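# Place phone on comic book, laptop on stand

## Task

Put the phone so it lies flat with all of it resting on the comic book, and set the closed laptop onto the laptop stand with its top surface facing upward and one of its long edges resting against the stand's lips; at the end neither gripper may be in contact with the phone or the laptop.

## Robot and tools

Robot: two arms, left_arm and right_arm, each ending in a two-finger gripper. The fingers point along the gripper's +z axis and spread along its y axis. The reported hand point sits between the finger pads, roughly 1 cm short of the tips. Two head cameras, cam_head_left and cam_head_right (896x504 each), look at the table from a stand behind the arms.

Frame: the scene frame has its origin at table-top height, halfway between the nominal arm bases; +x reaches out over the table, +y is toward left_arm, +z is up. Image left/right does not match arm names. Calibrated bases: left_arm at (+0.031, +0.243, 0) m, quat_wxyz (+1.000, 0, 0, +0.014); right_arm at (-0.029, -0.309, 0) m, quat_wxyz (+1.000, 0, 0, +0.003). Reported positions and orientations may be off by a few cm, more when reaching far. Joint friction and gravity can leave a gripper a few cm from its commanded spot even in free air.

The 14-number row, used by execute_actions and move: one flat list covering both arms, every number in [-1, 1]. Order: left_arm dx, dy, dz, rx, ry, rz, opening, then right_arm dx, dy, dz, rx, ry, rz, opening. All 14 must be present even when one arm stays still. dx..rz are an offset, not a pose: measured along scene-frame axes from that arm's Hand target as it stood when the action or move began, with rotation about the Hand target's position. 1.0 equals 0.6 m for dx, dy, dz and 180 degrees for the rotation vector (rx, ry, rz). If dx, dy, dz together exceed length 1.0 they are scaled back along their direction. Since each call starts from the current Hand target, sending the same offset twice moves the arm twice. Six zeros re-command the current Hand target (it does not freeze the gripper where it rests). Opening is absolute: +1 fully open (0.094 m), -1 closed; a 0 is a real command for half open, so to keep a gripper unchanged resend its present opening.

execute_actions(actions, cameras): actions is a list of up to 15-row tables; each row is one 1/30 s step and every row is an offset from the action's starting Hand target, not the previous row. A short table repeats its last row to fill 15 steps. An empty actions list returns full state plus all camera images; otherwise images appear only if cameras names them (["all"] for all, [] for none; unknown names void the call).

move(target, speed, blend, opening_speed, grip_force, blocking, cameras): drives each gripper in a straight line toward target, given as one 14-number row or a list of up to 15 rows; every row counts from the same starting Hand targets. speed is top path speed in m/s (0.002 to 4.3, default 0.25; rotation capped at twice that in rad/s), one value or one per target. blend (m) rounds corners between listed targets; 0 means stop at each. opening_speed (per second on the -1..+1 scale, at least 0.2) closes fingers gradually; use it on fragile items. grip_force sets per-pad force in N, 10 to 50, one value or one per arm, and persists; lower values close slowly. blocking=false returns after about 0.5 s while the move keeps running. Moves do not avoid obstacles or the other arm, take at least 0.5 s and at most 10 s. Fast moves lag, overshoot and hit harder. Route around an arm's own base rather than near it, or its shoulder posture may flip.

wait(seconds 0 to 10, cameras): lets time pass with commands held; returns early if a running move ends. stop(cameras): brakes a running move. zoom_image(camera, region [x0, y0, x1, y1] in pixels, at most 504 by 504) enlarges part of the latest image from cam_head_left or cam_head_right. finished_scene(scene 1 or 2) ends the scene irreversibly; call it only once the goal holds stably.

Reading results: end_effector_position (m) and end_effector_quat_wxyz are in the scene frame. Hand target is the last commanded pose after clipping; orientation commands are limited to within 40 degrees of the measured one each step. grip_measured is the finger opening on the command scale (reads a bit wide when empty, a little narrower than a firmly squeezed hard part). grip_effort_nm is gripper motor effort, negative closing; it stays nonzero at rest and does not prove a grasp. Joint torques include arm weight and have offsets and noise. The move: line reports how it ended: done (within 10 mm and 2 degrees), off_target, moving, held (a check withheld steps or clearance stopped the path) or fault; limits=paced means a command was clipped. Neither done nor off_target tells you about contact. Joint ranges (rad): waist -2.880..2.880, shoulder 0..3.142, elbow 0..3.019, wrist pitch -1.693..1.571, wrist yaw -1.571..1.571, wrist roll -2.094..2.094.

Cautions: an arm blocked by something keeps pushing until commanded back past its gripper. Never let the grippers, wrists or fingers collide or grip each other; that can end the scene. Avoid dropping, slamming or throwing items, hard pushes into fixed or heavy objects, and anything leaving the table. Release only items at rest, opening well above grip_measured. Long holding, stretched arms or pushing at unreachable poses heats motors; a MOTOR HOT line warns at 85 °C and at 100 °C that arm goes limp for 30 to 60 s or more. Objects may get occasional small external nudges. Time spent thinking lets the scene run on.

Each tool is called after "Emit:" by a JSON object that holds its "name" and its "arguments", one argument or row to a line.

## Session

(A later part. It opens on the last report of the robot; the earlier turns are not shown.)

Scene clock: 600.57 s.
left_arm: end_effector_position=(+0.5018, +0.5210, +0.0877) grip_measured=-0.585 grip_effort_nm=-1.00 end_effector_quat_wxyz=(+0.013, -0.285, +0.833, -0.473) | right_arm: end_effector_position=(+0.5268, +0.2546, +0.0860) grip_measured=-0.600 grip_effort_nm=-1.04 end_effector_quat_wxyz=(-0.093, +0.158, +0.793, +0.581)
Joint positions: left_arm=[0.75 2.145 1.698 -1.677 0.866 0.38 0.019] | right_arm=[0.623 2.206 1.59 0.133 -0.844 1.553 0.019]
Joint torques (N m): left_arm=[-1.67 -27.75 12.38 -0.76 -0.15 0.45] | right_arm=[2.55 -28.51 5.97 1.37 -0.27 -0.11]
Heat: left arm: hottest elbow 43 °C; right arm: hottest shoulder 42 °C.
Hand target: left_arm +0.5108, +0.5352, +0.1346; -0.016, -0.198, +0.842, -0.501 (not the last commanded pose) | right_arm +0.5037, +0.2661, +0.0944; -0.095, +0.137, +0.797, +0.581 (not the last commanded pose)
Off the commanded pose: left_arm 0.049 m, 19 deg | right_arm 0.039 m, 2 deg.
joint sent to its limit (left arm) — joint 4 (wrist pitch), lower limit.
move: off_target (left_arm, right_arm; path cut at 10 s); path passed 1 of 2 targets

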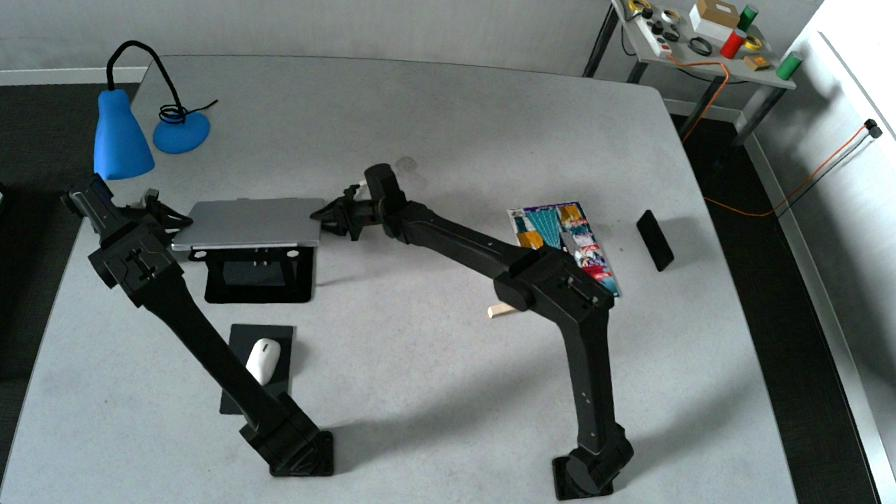

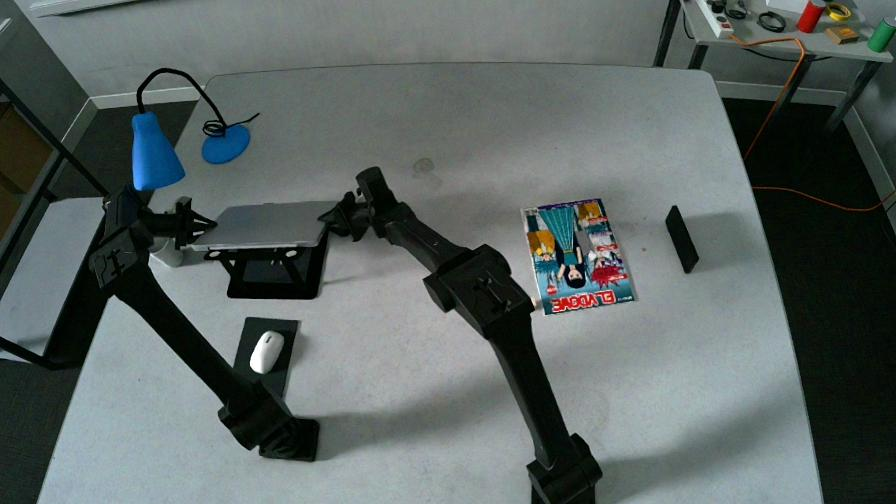

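Emit:
{"name": "move", "arguments": {
  "target": [-0.03,0.0,0.01,0,0.0,-0.0,-1,-0.01,0.0,-0.015,0,0.0,0,-1],
  "speed": 0.03,
  "cameras": ["cam_head_left","cam_head_right"]
}}

Emit:
{"name": "zoom_image", "arguments": {
  "camera": "cam_head_left",
  "region": [180, 180, 340, 270]
}}

Emit:
{"name": "zoom_image", "arguments": {
  "camera": "cam_head_right",
  "region": [180, 180, 350, 270]
}}

Scene clock: 608.27 s.
left_arm: end_effector_position=(+0.4983, +0.5207, +0.0907) grip_measured=-0.585 grip_effort_nm=-1.01 end_effector_quat_wxyz=(+0.014, -0.281, +0.838, -0.468) | right_arm: end_effector_position=(+0.5233, +0.2540, +0.0854) grip_measured=-0.600 grip_effort_nm=-1.04 end_effector_quat_wxyz=(-0.090, +0.158, +0.791, +0.585)
Joint positions: left_arm=[0.752 2.132 1.69 -1.677 0.853 0.389 0.019] | right_arm=[0.626 2.201 1.57 0.165 -0.84 1.562 0.019]
Joint torques (N m): left_arm=[0.38 -29.8 9.1 -0.69 -0.14 0.56] | right_arm=[2.73 -27.69 5.68 1.35 -0.24 -0.17]
Heat: left arm: hottest elbow 42 °C; right arm: hottest shoulder 42 °C.
Hand target: left_arm +0.4928, +0.5352, +0.1405; -0.017, -0.198, +0.842, -0.501 | right_arm +0.4975, +0.2663, +0.0856; -0.095, +0.136, +0.797, +0.581
Off the commanded pose: left_arm 0.052 m, 11 deg | right_arm 0.028 m, 3 deg.
joint sent to its limit (left arm) — joint 4 (wrist pitch), lower limit. The joint targets are off in orientation, not in position.
move: off_target (left_arm, right_arm)

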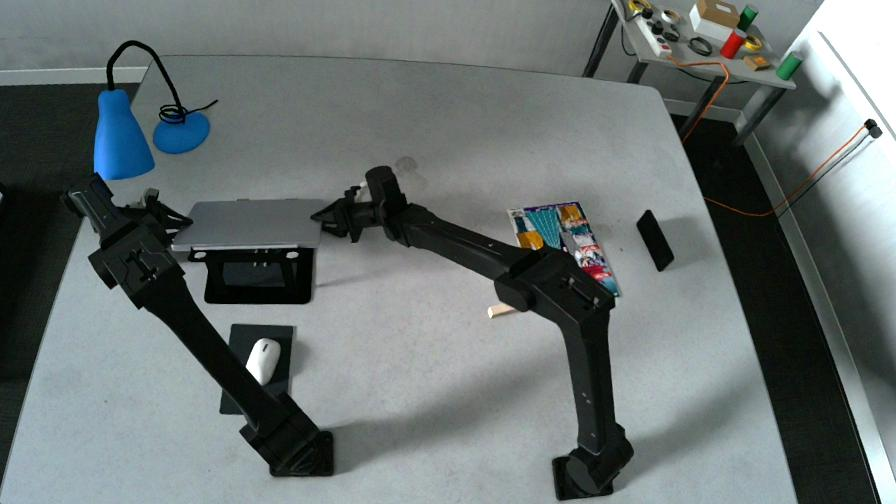

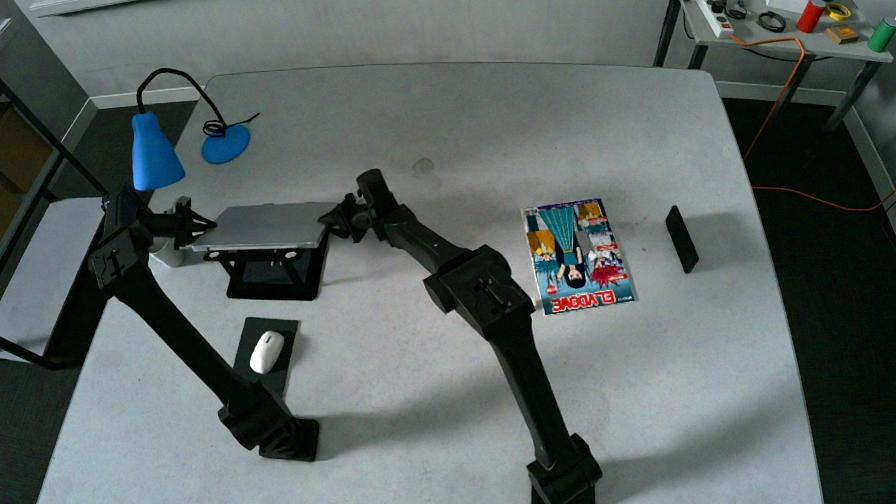

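Scaled by 3.150.

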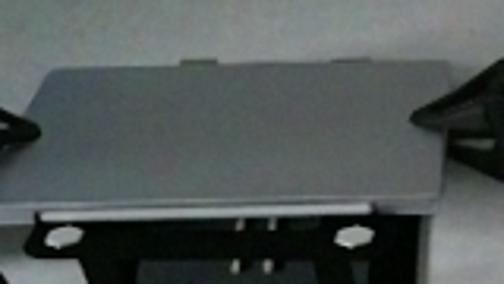

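Scaled by 2.965.

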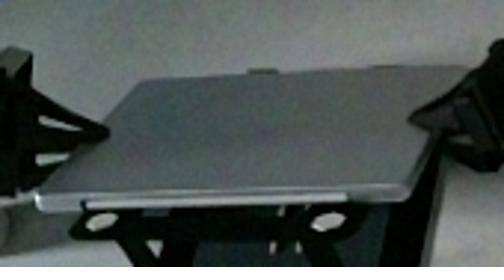

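Emit:
{"name": "move", "arguments": {
  "target": [-0.0,0.0,-0.02,0,-0.04,-0.0,-1,-0.0,0.0,0.0,0,-0.04,0,-1],
  "speed": 0.03,
  "cameras": ["cam_head_left","cam_head_right"]
}}

Emit:
{"name": "zoom_image", "arguments": {
  "camera": "cam_head_left",
  "region": [180, 180, 340, 270]
}}

Emit:
{"name": "zoom_image", "arguments": {
  "camera": "cam_head_right",
  "region": [180, 180, 350, 270]
}}

Scene clock: 623.13 s.
left_arm: end_effector_position=(+0.4982, +0.5205, +0.0923) grip_measured=-0.585 grip_effort_nm=-1.01 end_effector_quat_wxyz=(+0.041, -0.258, +0.836, -0.483) | right_arm: end_effector_position=(+0.5237, +0.2538, +0.0877) grip_measured=-0.600 grip_effort_nm=-1.04 end_effector_quat_wxyz=(-0.056, +0.143, +0.791, +0.592)
Joint positions: left_arm=[0.761 2.132 1.676 -1.677 0.895 0.465 0.019] | right_arm=[0.631 2.19 1.545 0.21 -0.802 1.521 0.019]
Joint torques (N m): left_arm=[-0.15 -26.99 9.2 -0.72 0.17 1.07] | right_arm=[2.78 -27.28 5.63 1.47 -0.19 -0.64]
Heat: left arm: hottest elbow 41 °C; right arm: hottest shoulder 41 °C.
Hand target: left_arm +0.4929, +0.5353, +0.1287; +0.037, -0.166, +0.842, -0.512 | right_arm +0.4977, +0.2661, +0.0856; -0.045, +0.100, +0.801, +0.588
Off the commanded pose: left_arm 0.039 m, 11 deg | right_arm 0.029 m, 5 deg.
joint sent to its limit (left arm) — joint 4 (wrist pitch), lower limit. The joint targets are off in orientation, not in position.
move: off_target (left_arm, right_arm)

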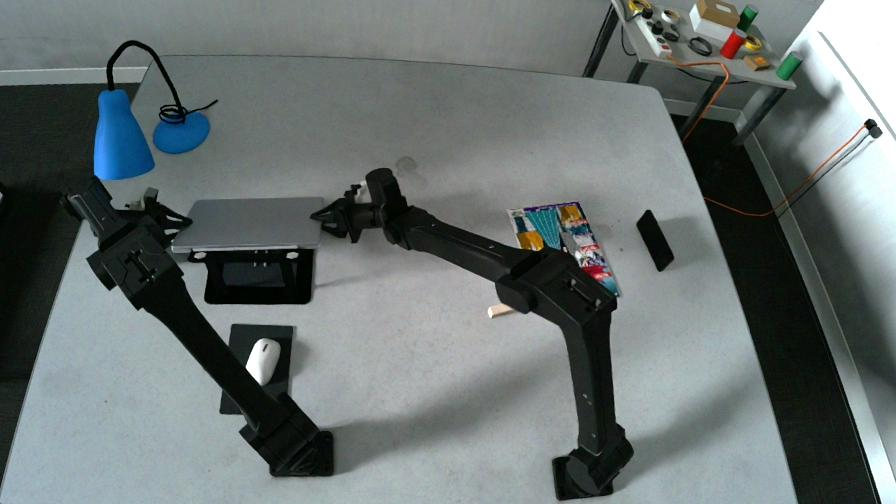

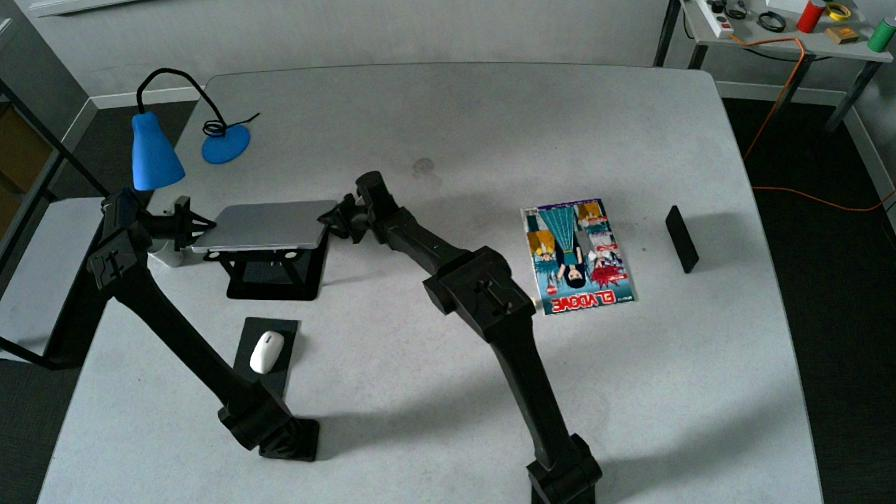

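Scaled by 3.150.

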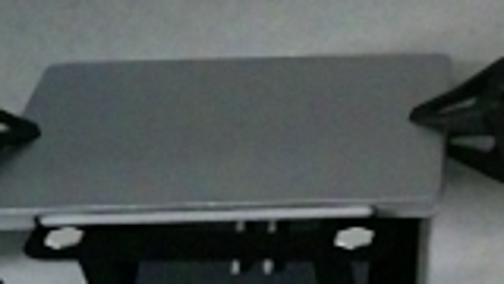

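Scaled by 2.965.

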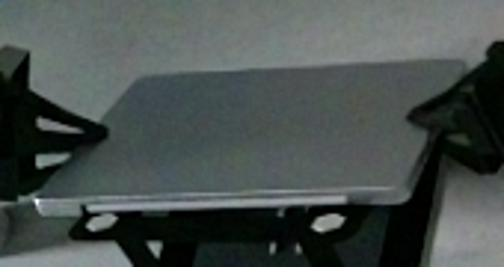

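Emit:
{"name": "move", "arguments": {
  "target": [-0.0,0.0,-0.03,0,0.06,-0.0,-1,-0.0,0.0,-0.01,0,0.05,0,-1],
  "speed": 0.03,
  "cameras": ["cam_head_left","cam_head_right"]
}}

Emit:
{"name": "zoom_image", "arguments": {
  "camera": "cam_head_left",
  "region": [180, 180, 340, 270]
}}

Emit:
{"name": "zoom_image", "arguments": {
  "camera": "cam_head_right",
  "region": [180, 180, 350, 270]
}}

Scene clock: 638.00 s.
left_arm: end_effector_position=(+0.4912, +0.5213, +0.0873) grip_measured=-0.585 grip_effort_nm=-1.00 end_effector_quat_wxyz=(+0.009, -0.282, +0.837, -0.469) | right_arm: end_effector_position=(+0.5152, +0.2540, +0.0856) grip_measured=-0.604 grip_effort_nm=-1.03 end_effector_quat_wxyz=(-0.095, +0.161, +0.788, +0.586)
Joint positions: left_arm=[0.761 2.132 1.676 -1.683 0.845 0.399 0.019] | right_arm=[0.632 2.19 1.543 0.19 -0.84 1.582 0.019]
Joint torques (N m): left_arm=[-1.44 -24.94 11.37 -0.34 -1.06 0.28] | right_arm=[2.32 -25.58 7.75 0.55 -0.56 -0.11]
Motor temperatures (°C): left_arm=[23 33 39 24 28 24 30] | right_arm=[27 44 35 25 24 24 29]
Heat: left arm: hottest elbow 39 °C; right arm: hottest shoulder 44 °C.
Hand target: left_arm +0.4928, +0.5353, +0.1107; -0.043, -0.213, +0.842, -0.494 | right_arm +0.4976, +0.2663, +0.0797; -0.107, +0.145, +0.795, +0.579
Off the commanded pose: left_arm 0.027 m, 10 deg | right_arm 0.022 m, 3 deg.
joint read past its limit (left arm) — joint 4 (wrist pitch), lower limit.
joint sent to its limit (left arm) — joint 4 (wrist pitch), lower limit. The joint targets are off in orientation, not in position.
move: off_target (left_arm, right_arm)

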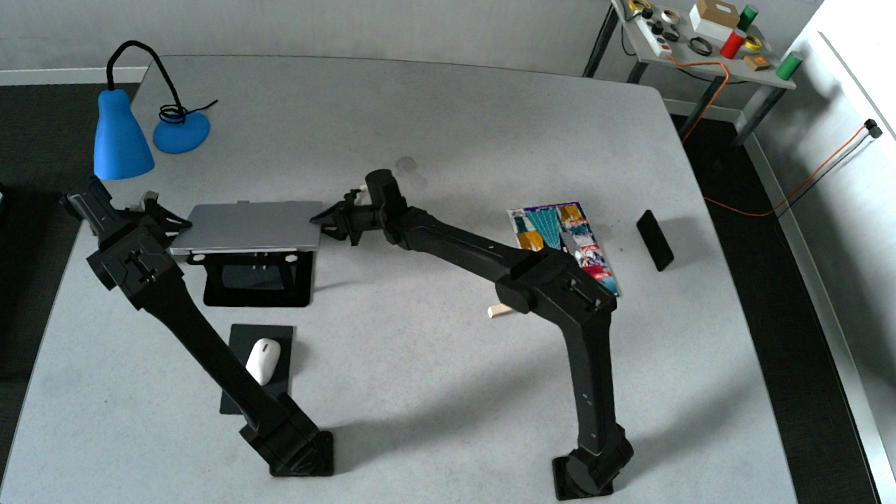

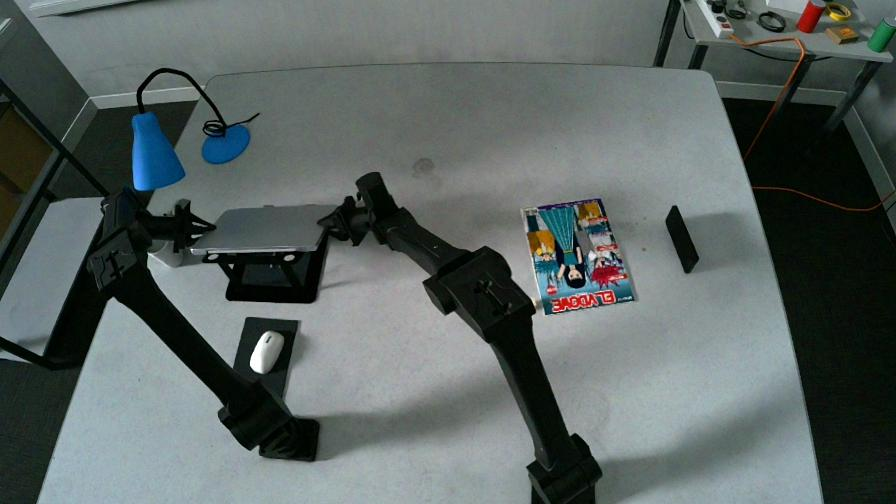

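Scaled by 3.150.

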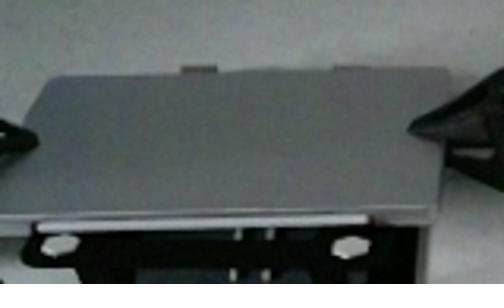

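Scaled by 2.965.

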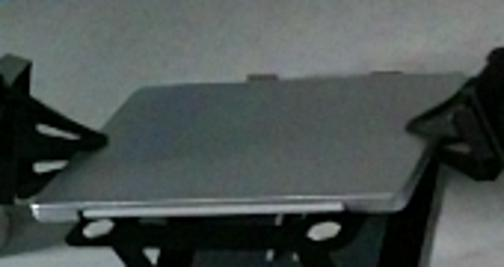

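Emit:
{"name": "move", "arguments": {
  "target": [0,0,0,0,0,0,-0.5,0,0,0,0,0,0,-0.52],
  "speed": 0.03,
  "opening_speed": 0.2,
  "cameras": []
}}

Emit:
{"name": "move", "arguments": {
  "target": [0,0,0,0,0,0,-0.35,0,0,0,0,0,0,-0.4],
  "speed": 0.03,
  "opening_speed": 0.2,
  "cameras": ["cam_head_left","cam_head_right"]
}}

Emit:
{"name": "zoom_image", "arguments": {
  "camera": "cam_head_left",
  "region": [180, 180, 340, 270]
}}

Emit:
{"name": "zoom_image", "arguments": {
  "camera": "cam_head_right",
  "region": [180, 180, 350, 270]
}}

Scene clock: 646.07 s.
left_arm: end_effector_position=(+0.4889, +0.5221, +0.0886) grip_measured=-0.501 grip_effort_nm=0.09 end_effector_quat_wxyz=(+0.008, -0.276, +0.844, -0.460) | right_arm: end_effector_position=(+0.5146, +0.2538, +0.0851) grip_measured=-0.521 grip_effort_nm=0.05 end_effector_quat_wxyz=(-0.093, +0.156, +0.790, +0.586)
Joint positions: left_arm=[0.76 2.124 1.676 -1.681 0.824 0.406 0.023] | right_arm=[0.632 2.19 1.543 0.187 -0.842 1.569 0.023]
Joint torques (N m): left_arm=[-0.67 -24.47 11.29 -0.4 -0.26 0.23] | right_arm=[2.26 -25.64 7.79 0.58 -0.49 -0.01]
Heat: left arm: hottest elbow 39 °C; right arm: hottest shoulder 45 °C.
Hand target: left_arm +0.4929, +0.5353, +0.1108; -0.043, -0.213, +0.842, -0.494 | right_arm +0.4976, +0.2663, +0.0797; -0.108, +0.145, +0.795, +0.579
Off the commanded pose: left_arm 0.026 m, 10 deg | right_arm 0.022 m, 2 deg.
joint read past its limit (left arm) — joint 4 (wrist pitch), lower limit.
joint sent to its limit (left arm) — joint 4 (wrist pitch), lower limit. The joint targets are off in orientation, not in position.
move: off_target (left_arm, right_arm)
No camera images: "cameras" was empty.

Scene clock: 647.10 s.
left_arm: end_effector_position=(+0.4871, +0.5228, +0.0896) grip_measured=-0.353 grip_effort_nm=0.13 end_effector_quat_wxyz=(+0.007, -0.270, +0.849, -0.454) | right_arm: end_effector_position=(+0.5141, +0.2535, +0.0841) grip_measured=-0.401 grip_effort_nm=0.06 end_effector_quat_wxyz=(-0.095, +0.157, +0.791, +0.584)
Joint positions: left_arm=[0.76 2.119 1.676 -1.681 0.809 0.414 0.03] | right_arm=[0.632 2.19 1.543 0.18 -0.843 1.568 0.028]
Joint torques (N m): left_arm=[-0.85 -24 11.4 -0.58 0.28 0.17] | right_arm=[2.32 -25.58 7.76 0.8 -0.46 -0.01]
Heat: left arm: hottest elbow 39 °C; right arm: hottest shoulder 45 °C.
Hand target: left_arm +0.4929, +0.5353, +0.1107; -0.043, -0.213, +0.842, -0.494 | right_arm +0.4976, +0.2663, +0.0797; -0.107, +0.146, +0.795, +0.579
Off the commanded pose: left_arm 0.025 m, 10 deg | right_arm 0.021 m, 2 deg.
joint read past its limit (left arm) — joint 4 (wrist pitch), lower limit.
joint sent to its limit (left arm) — joint 4 (wrist pitch), lower limit. The joint targets are off in orientation, not in position.
move: off_target (left_arm, right_arm)

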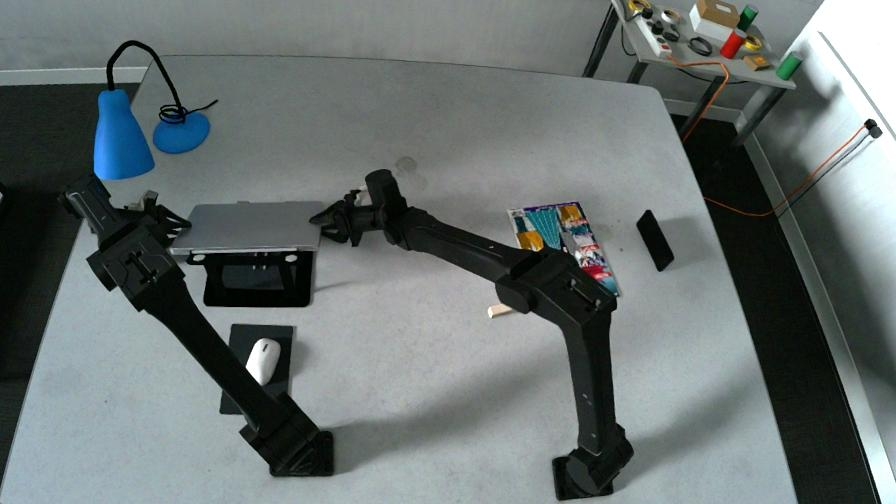

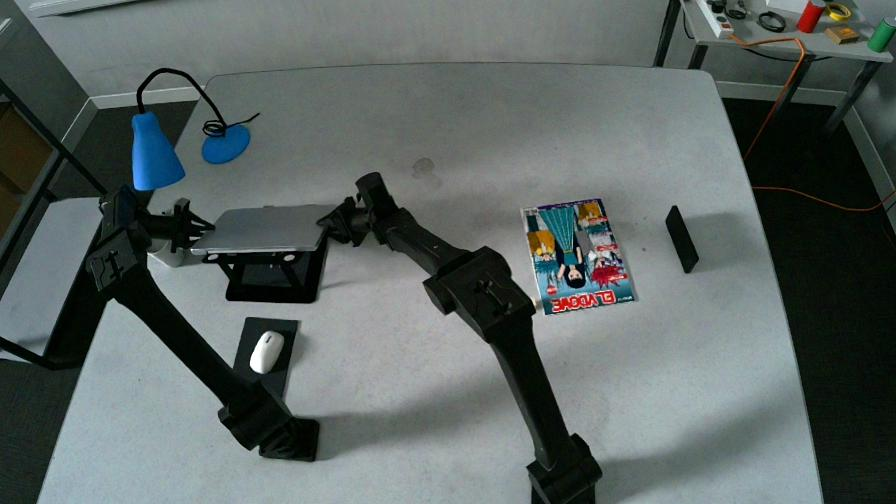

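Scaled by 3.150.

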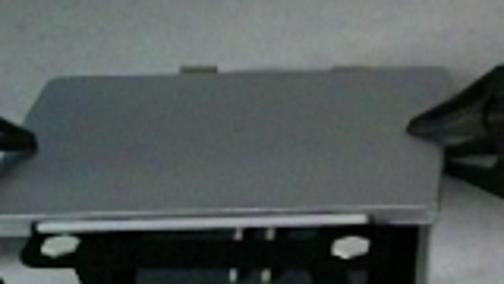

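Scaled by 2.965.

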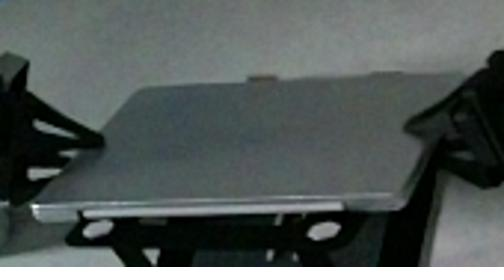

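Emit:
{"name": "move", "arguments": {
  "target": [
    [0,0,0,0,0,0,0.0,0,0,0,0,0,0,-0.1],
    [-0.01,0.10,0.03,0,0,0,0.0,0,-0.12,0.03,0,0,0,-0.1]
  ],
  "speed": 0.06,
  "opening_speed": 0.4,
  "cameras": ["cam_head_left","cam_head_right"]
}}

Emit:
{"name": "zoom_image", "arguments": {
  "camera": "cam_head_left",
  "region": [140, 160, 360, 300]
}}

Emit:
{"name": "zoom_image", "arguments": {
  "camera": "cam_head_right",
  "region": [140, 160, 360, 300]
}}

Scene clock: 655.13 s.
left_arm: end_effector_position=(+0.4777, +0.5733, +0.1054) grip_measured=-0.002 grip_effort_nm=0.13 end_effector_quat_wxyz=(+0.044, -0.287, +0.855, -0.429) | right_arm: end_effector_position=(+0.4967, +0.2025, +0.0897) grip_measured=-0.101 grip_effort_nm=0.05 end_effector_quat_wxyz=(-0.111, +0.144, +0.795, +0.578)
Joint positions: left_arm=[0.832 2.119 1.749 -1.681 0.785 0.414 0.047] | right_arm=[0.577 2.1 1.414 0.149 -0.928 1.495 0.042]
Joint torques (N m): left_arm=[-0.21 -23.24 14.65 -0.53 0.28 0.01] | right_arm=[-0.21 -26.75 6.49 0.88 -0.3 0.02]
Heat: left arm: hottest elbow 39 °C; right arm: hottest shoulder 45 °C.
Hand target: left_arm +0.4868, +0.5953, +0.1286; -0.043, -0.214, +0.841, -0.494 | right_arm +0.4976, +0.1943, +0.0976; -0.107, +0.146, +0.795, +0.579
Off the commanded pose: left_arm 0.033 m, 15 deg | right_arm 0.011 m, 0 deg.
joint read past its limit (left arm) — joint 4 (wrist pitch), lower limit.
joint sent to its limit (left arm) — joint 4 (wrist pitch), lower limit. The joint targets are off in orientation, not in position.
move: off_target (left_arm, right_arm)

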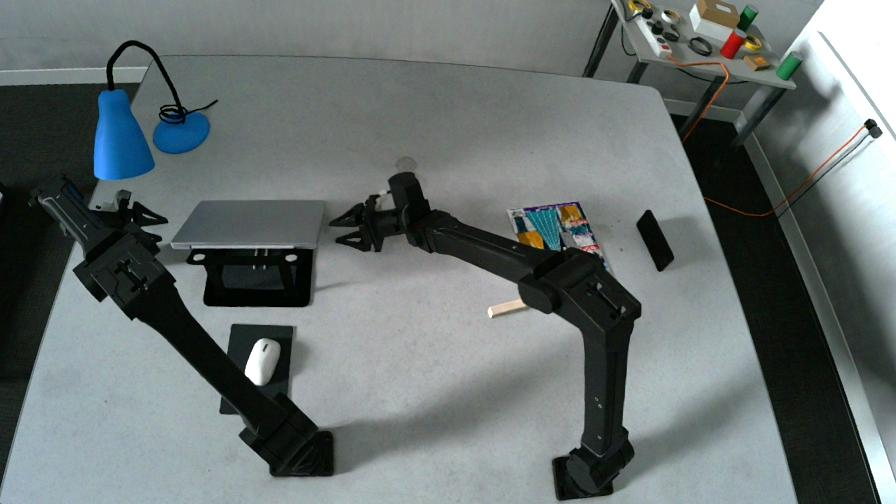

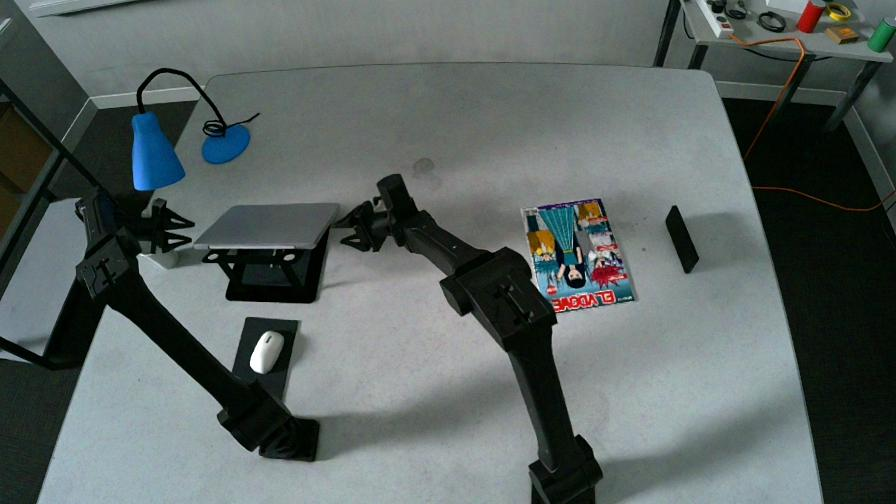

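Scaled by 2.291.

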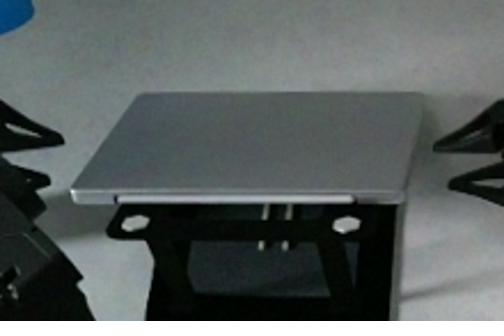

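Scaled by 2.291.

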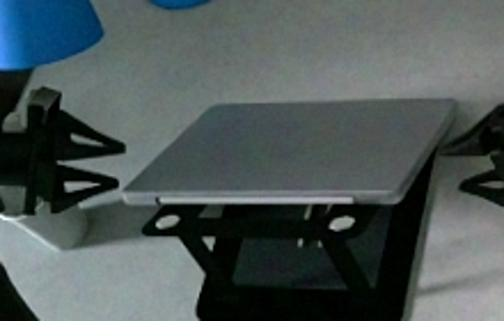

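Emit:
{"name": "move", "arguments": {
  "target": [
    [0,0.06,0.0,0,0,0,0.0,0.0,-0.05,0.0,0,0,0,0.3],
    [0,0.1,0.25,0,0,0,0.0,-0.0,-0.2,0.15,0,0,0,0.3],
    [-0.35,-0.1,0.3,0,0,0,0.0,-0.1,-0.5,0.25,0,0,0,0.3]
  ],
  "speed": 0.2,
  "blend": [0.02,0.05,0],
  "cameras": ["cam_head_left","cam_head_right"]
}}

Emit:
{"name": "zoom_image", "arguments": {
  "camera": "cam_head_left",
  "region": [150, 170, 350, 320]
}}

Emit:
{"name": "zoom_image", "arguments": {
  "camera": "cam_head_right",
  "region": [170, 170, 370, 320]
}}

Scene clock: 665.13 s.
left_arm: end_effector_position=(+0.2815, +0.5361, +0.3074) grip_measured=-0.002 grip_effort_nm=0.13 end_effector_quat_wxyz=(+0.201, -0.357, +0.869, -0.276) | right_arm: end_effector_position=(+0.4242, -0.1032, +0.2376) grip_measured=+0.299 grip_effort_nm=0.07 end_effector_quat_wxyz=(-0.120, +0.151, +0.794, +0.576)
Joint positions: left_arm=[1.126 1.365 1.363 -1.681 0.689 0.416 0.047] | right_arm=[0.084 1.567 1.174 -0.954 -1.251 0.629 0.061]
Joint torques (N m): left_arm=[-0.26 -13.04 9.44 0.13 0.32 0.12] | right_arm=[-0.09 -15.09 10.96 0.09 -0.49 0.02]
Heat: left arm: hottest elbow 39 °C; right arm: hottest shoulder 45 °C.
Hand target: left_arm +0.2768, +0.5353, +0.3087; -0.035, -0.219, +0.844, -0.488 | right_arm +0.4377, -0.1058, +0.2477; -0.107, +0.145, +0.795, +0.579
Off the commanded pose: left_arm 0.005 m, 41 deg; orientation clipped | right_arm 0.017 m, 2 deg.
joint read past its limit (left arm) — joint 4 (wrist pitch), lower limit.
joint sent to its limit (left arm) — joint 4 (wrist pitch), lower limit. The joint targets are off in orientation, not in position.
move: off_target (left_arm, right_arm); limits=paced

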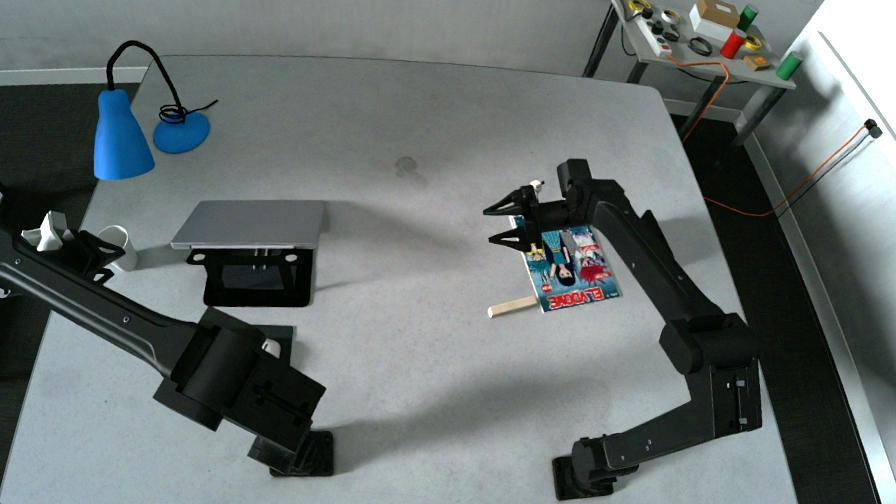

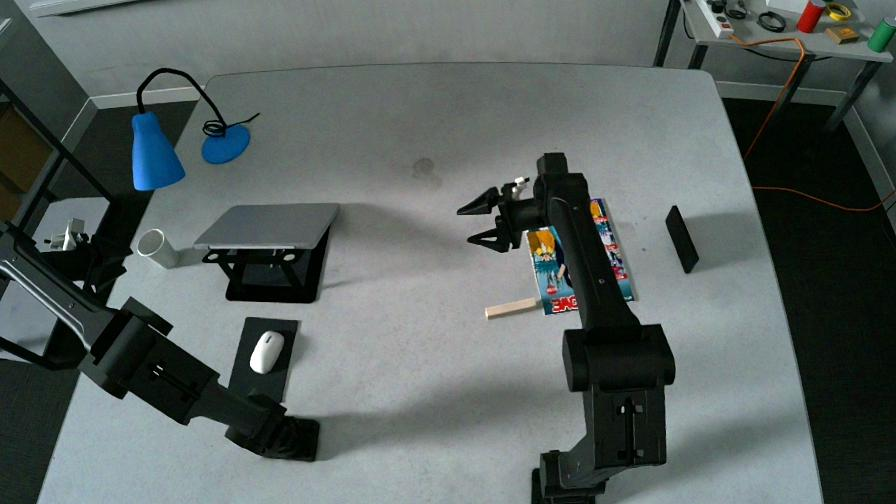

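Scaled by 2.520.

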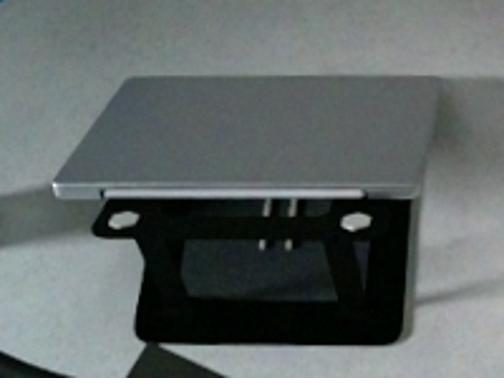

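Scaled by 2.520.

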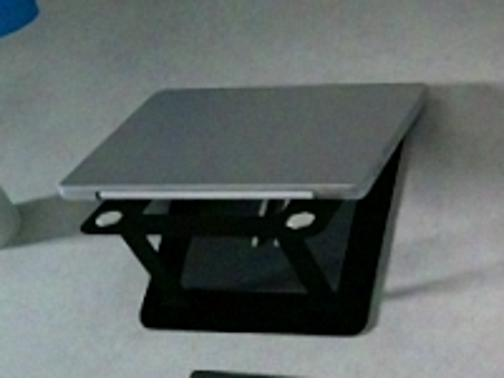

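Emit:
{"name": "move", "arguments": {
  "target": [0,0,0,0,0,0,0.0,0.154,-0.657,-0.04,-0.391,-0.101,0.137,1],
  "speed": 0.2,
  "cameras": ["cam_head_left","cam_head_right"]
}}

Emit:
{"name": "zoom_image", "arguments": {
  "camera": "cam_head_left",
  "region": [560, 140, 760, 310]
}}

Emit:
{"name": "zoom_image", "arguments": {
  "camera": "cam_head_right",
  "region": [560, 140, 760, 310]
}}

Scene clock: 690.23 s.
left_arm: end_effector_position=(+0.2814, +0.5361, +0.3073) grip_measured=-0.002 grip_effort_nm=0.13 end_effector_quat_wxyz=(+0.201, -0.357, +0.870, -0.275) | right_arm: end_effector_position=(+0.5108, -0.4874, +0.2172) grip_measured=+0.999 grip_effort_nm=0.06 end_effector_quat_wxyz=(-0.019, -0.069, +0.997, +0.009)
Joint positions: left_arm=[1.126 1.365 1.363 -1.681 0.688 0.417 0.047] | right_arm=[-0.324 1.865 1.844 -1.591 -0.003 -0.458 0.094]
Joint torques (N m): left_arm=[-0.62 -12.98 9.51 0.16 0.26 0.13] | right_arm=[-0.21 -19.31 12.82 0.42 0.07 0.1]
Heat: left arm: hottest elbow 38 °C; right arm: hottest shoulder 41 °C.
Hand target: left_arm +0.2768, +0.5353, +0.3087; -0.035, -0.219, +0.844, -0.488 | right_arm +0.5300, -0.5001, +0.2236; +0.000, -0.069, +0.998, +0.001
Off the commanded pose: left_arm 0.005 m, 40 deg | right_arm 0.024 m, 2 deg.
joint read past its limit (left arm) — joint 4 (wrist pitch), lower limit.
joint sent to its limit (left arm) — joint 4 (wrist pitch), lower limit. The joint targets are off in orientation, not in position.
move: off_target (left_arm, right_arm)

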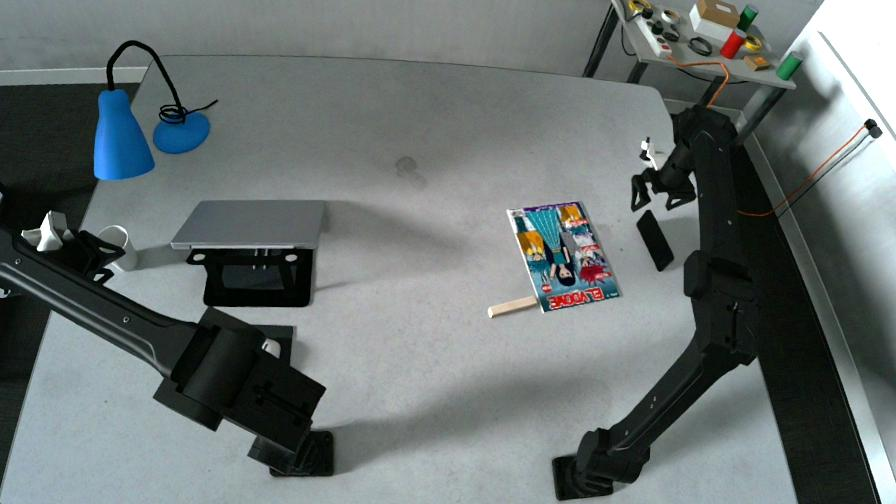

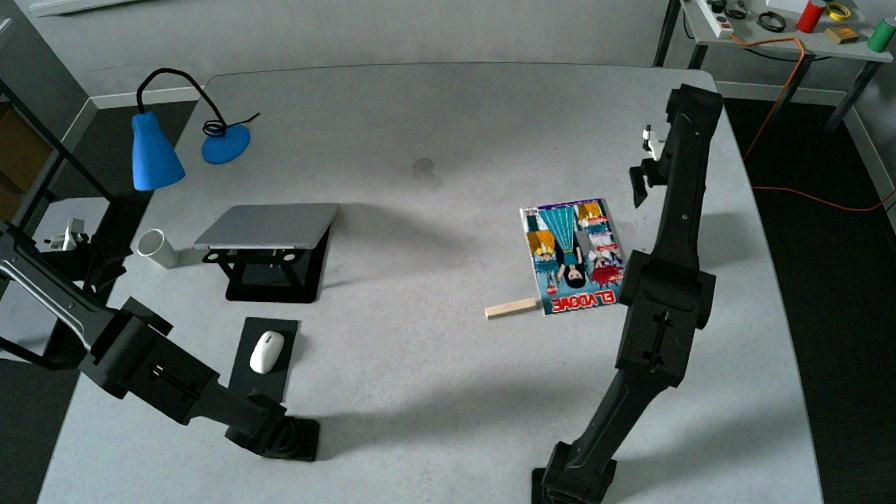

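Scaled by 2.520.

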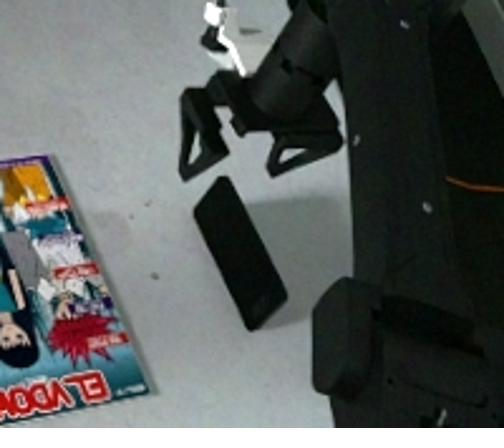

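Scaled by 2.520.

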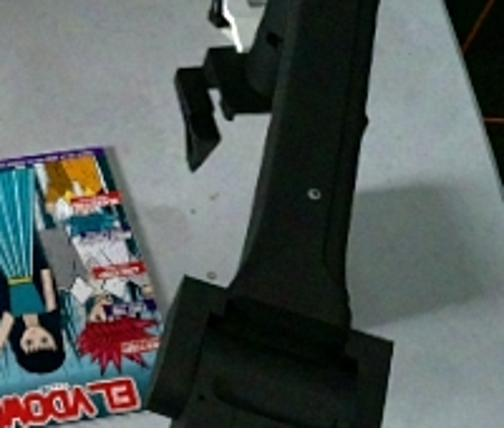

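Emit:
{"name": "move", "arguments": {
  "target": [0,0,0,0,0,0,0.0,0.01,-0.125,-0.13,0,0,0,1],
  "speed": 0.15,
  "cameras": ["cam_head_left","cam_head_right"]
}}

Emit:
{"name": "zoom_image", "arguments": {
  "camera": "cam_head_left",
  "region": [560, 140, 760, 310]
}}

Emit:
{"name": "zoom_image", "arguments": {
  "camera": "cam_head_right",
  "region": [560, 140, 760, 310]
}}

Scene clock: 698.10 s.
left_arm: end_effector_position=(+0.2814, +0.5361, +0.3073) grip_measured=-0.002 grip_effort_nm=0.13 end_effector_quat_wxyz=(+0.201, -0.357, +0.870, -0.275) | right_arm: end_effector_position=(+0.5247, -0.5647, +0.1461) grip_measured=+0.999 grip_effort_nm=0.06 end_effector_quat_wxyz=(-0.010, -0.068, +0.998, +0.007)
Joint positions: left_arm=[1.126 1.365 1.363 -1.681 0.688 0.417 0.047] | right_arm=[-0.437 1.988 1.844 -1.45 -0.002 -0.568 0.094]
Joint torques (N m): left_arm=[-0.62 -13.04 9.63 0.34 0.29 0.14] | right_arm=[-0.03 -22.12 11.08 0.43 0.02 0.06]
Motor temperatures (°C): left_arm=[23 30 38 24 28 24 29] | right_arm=[26 41 40 25 24 24 27]
Heat: left arm: hottest elbow 38 °C; right arm: hottest shoulder 41 °C.
Hand target: left_arm +0.2768, +0.5353, +0.3087; -0.035, -0.219, +0.844, -0.488 | right_arm +0.5359, -0.5750, +0.1455; +0.000, -0.069, +0.998, +0.001
Off the commanded pose: left_arm 0.005 m, 40 deg | right_arm 0.015 m, 1 deg.
joint read past its limit (left arm) — joint 4 (wrist pitch), lower limit.
joint sent to its limit (left arm) — joint 4 (wrist pitch), lower limit. The joint targets are off in orientation, not in position.
move: off_target (left_arm, right_arm)

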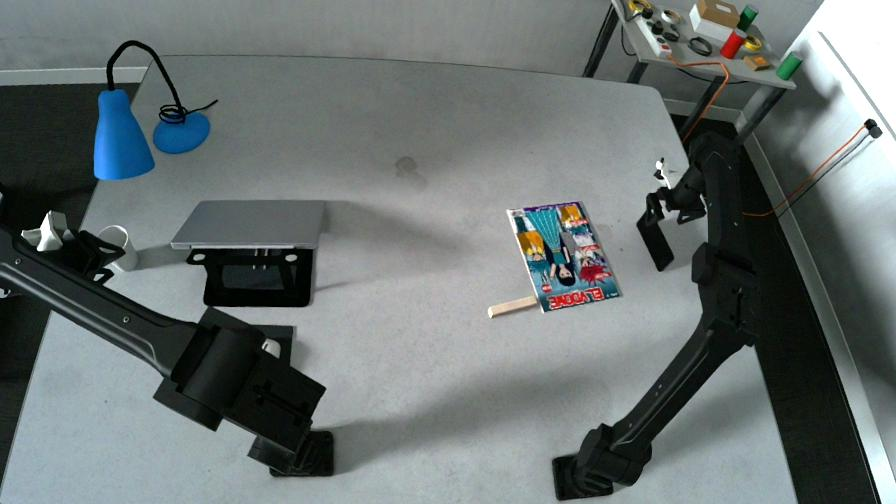

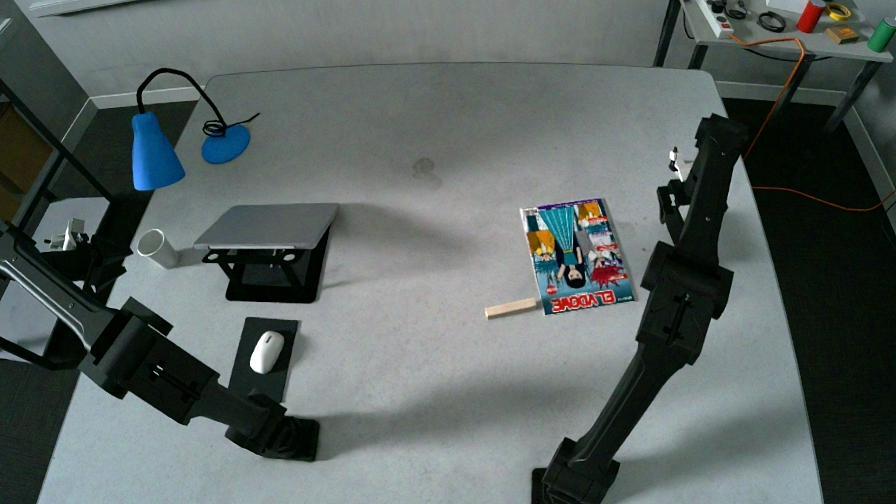

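Scaled by 2.520.

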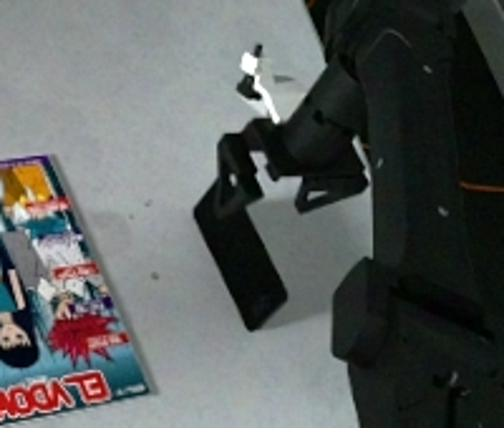

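Scaled by 2.520.

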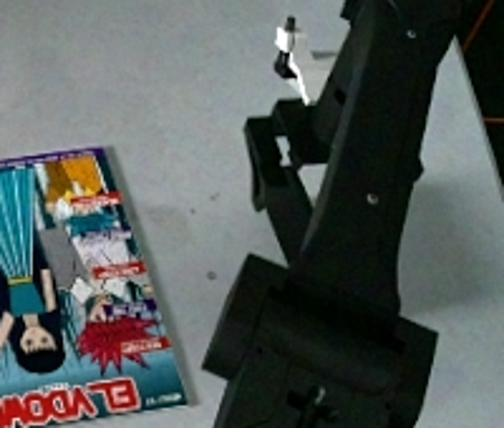

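Emit:
{"name": "move", "arguments": {
  "target": [
    [0,0,0,0,0,0,0.0,0.0,-0.055,0,0,0,0,1],
    [0,0,0,0,0,0,0.0,0.0,-0.055,-0.09,0,0,0,1]
  ],
  "speed": 0.1,
  "cameras": ["cam_head_left","cam_head_right"]
}}

Emit:
{"name": "zoom_image", "arguments": {
  "camera": "cam_head_left",
  "region": [580, 160, 740, 300]
}}

Emit:
{"name": "zoom_image", "arguments": {
  "camera": "cam_head_right",
  "region": [600, 150, 760, 290]
}}

Scene clock: 706.73 s.
left_arm: end_effector_position=(+0.2814, +0.5361, +0.3073) grip_measured=-0.002 grip_effort_nm=0.13 end_effector_quat_wxyz=(+0.201, -0.357, +0.870, -0.275) | right_arm: end_effector_position=(+0.5382, -0.6053, +0.1132) grip_measured=+0.999 grip_effort_nm=0.06 end_effector_quat_wxyz=(+0.012, -0.067, +0.998, -0.006)
Joint positions: left_arm=[1.126 1.365 1.363 -1.681 0.688 0.417 0.047] | right_arm=[-0.486 2.055 1.863 -1.353 -0.002 -0.616 0.094]
Joint torques (N m): left_arm=[-0.85 -12.22 9.52 0.12 0.27 0.1] | right_arm=[0.15 -21.6 7.31 0.53 0 0.1]
Heat: left arm: hottest elbow 38 °C; right arm: hottest shoulder 41 °C.
Hand target: left_arm +0.2768, +0.5353, +0.3087; -0.035, -0.219, +0.844, -0.488 | right_arm +0.5360, -0.6079, +0.0917; +0.000, -0.069, +0.998, +0.001
Off the commanded pose: left_arm 0.005 m, 40 deg | right_arm 0.022 m, 2 deg.
joint read past its limit (left arm) — joint 4 (wrist pitch), lower limit.
joint sent to its limit (left arm) — joint 4 (wrist pitch), lower limit. The joint targets are off in orientation, not in position.
move: off_target (left_arm, right_arm)

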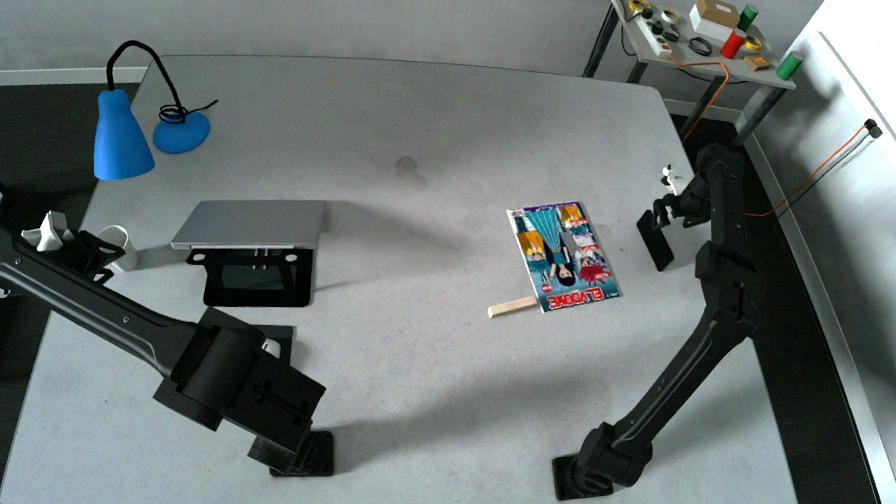

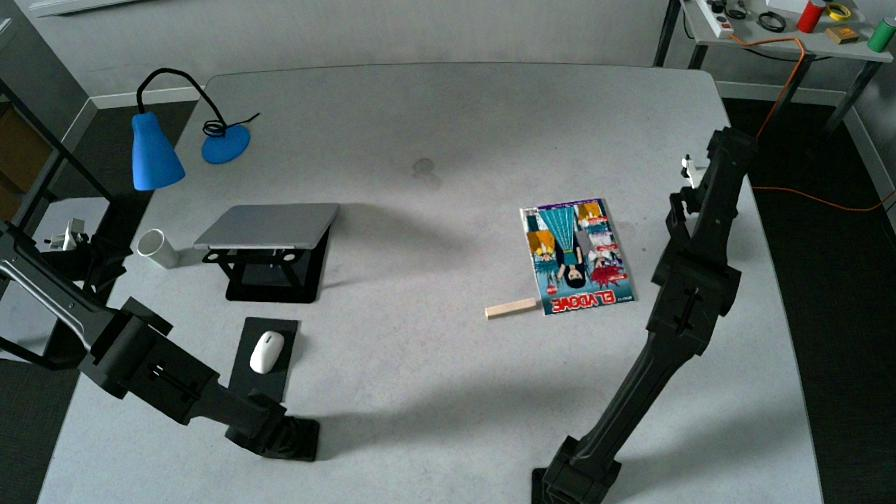

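Scaled by 3.150.

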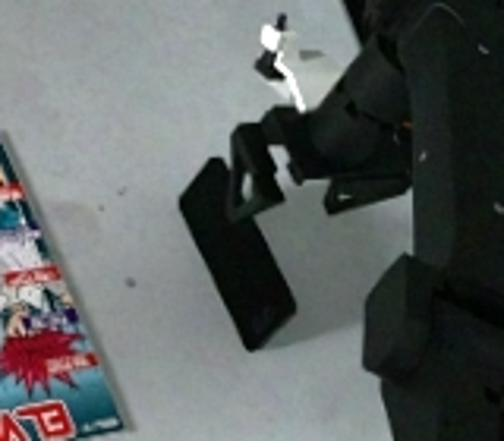

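Scaled by 3.150.

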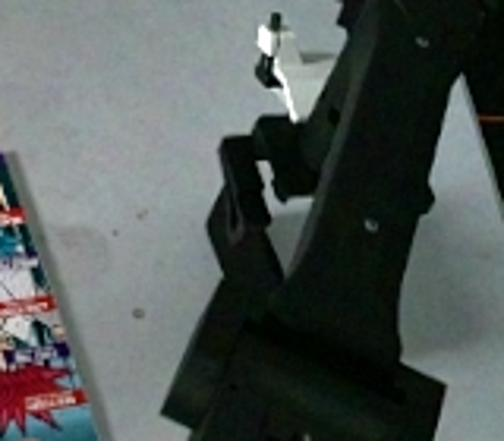

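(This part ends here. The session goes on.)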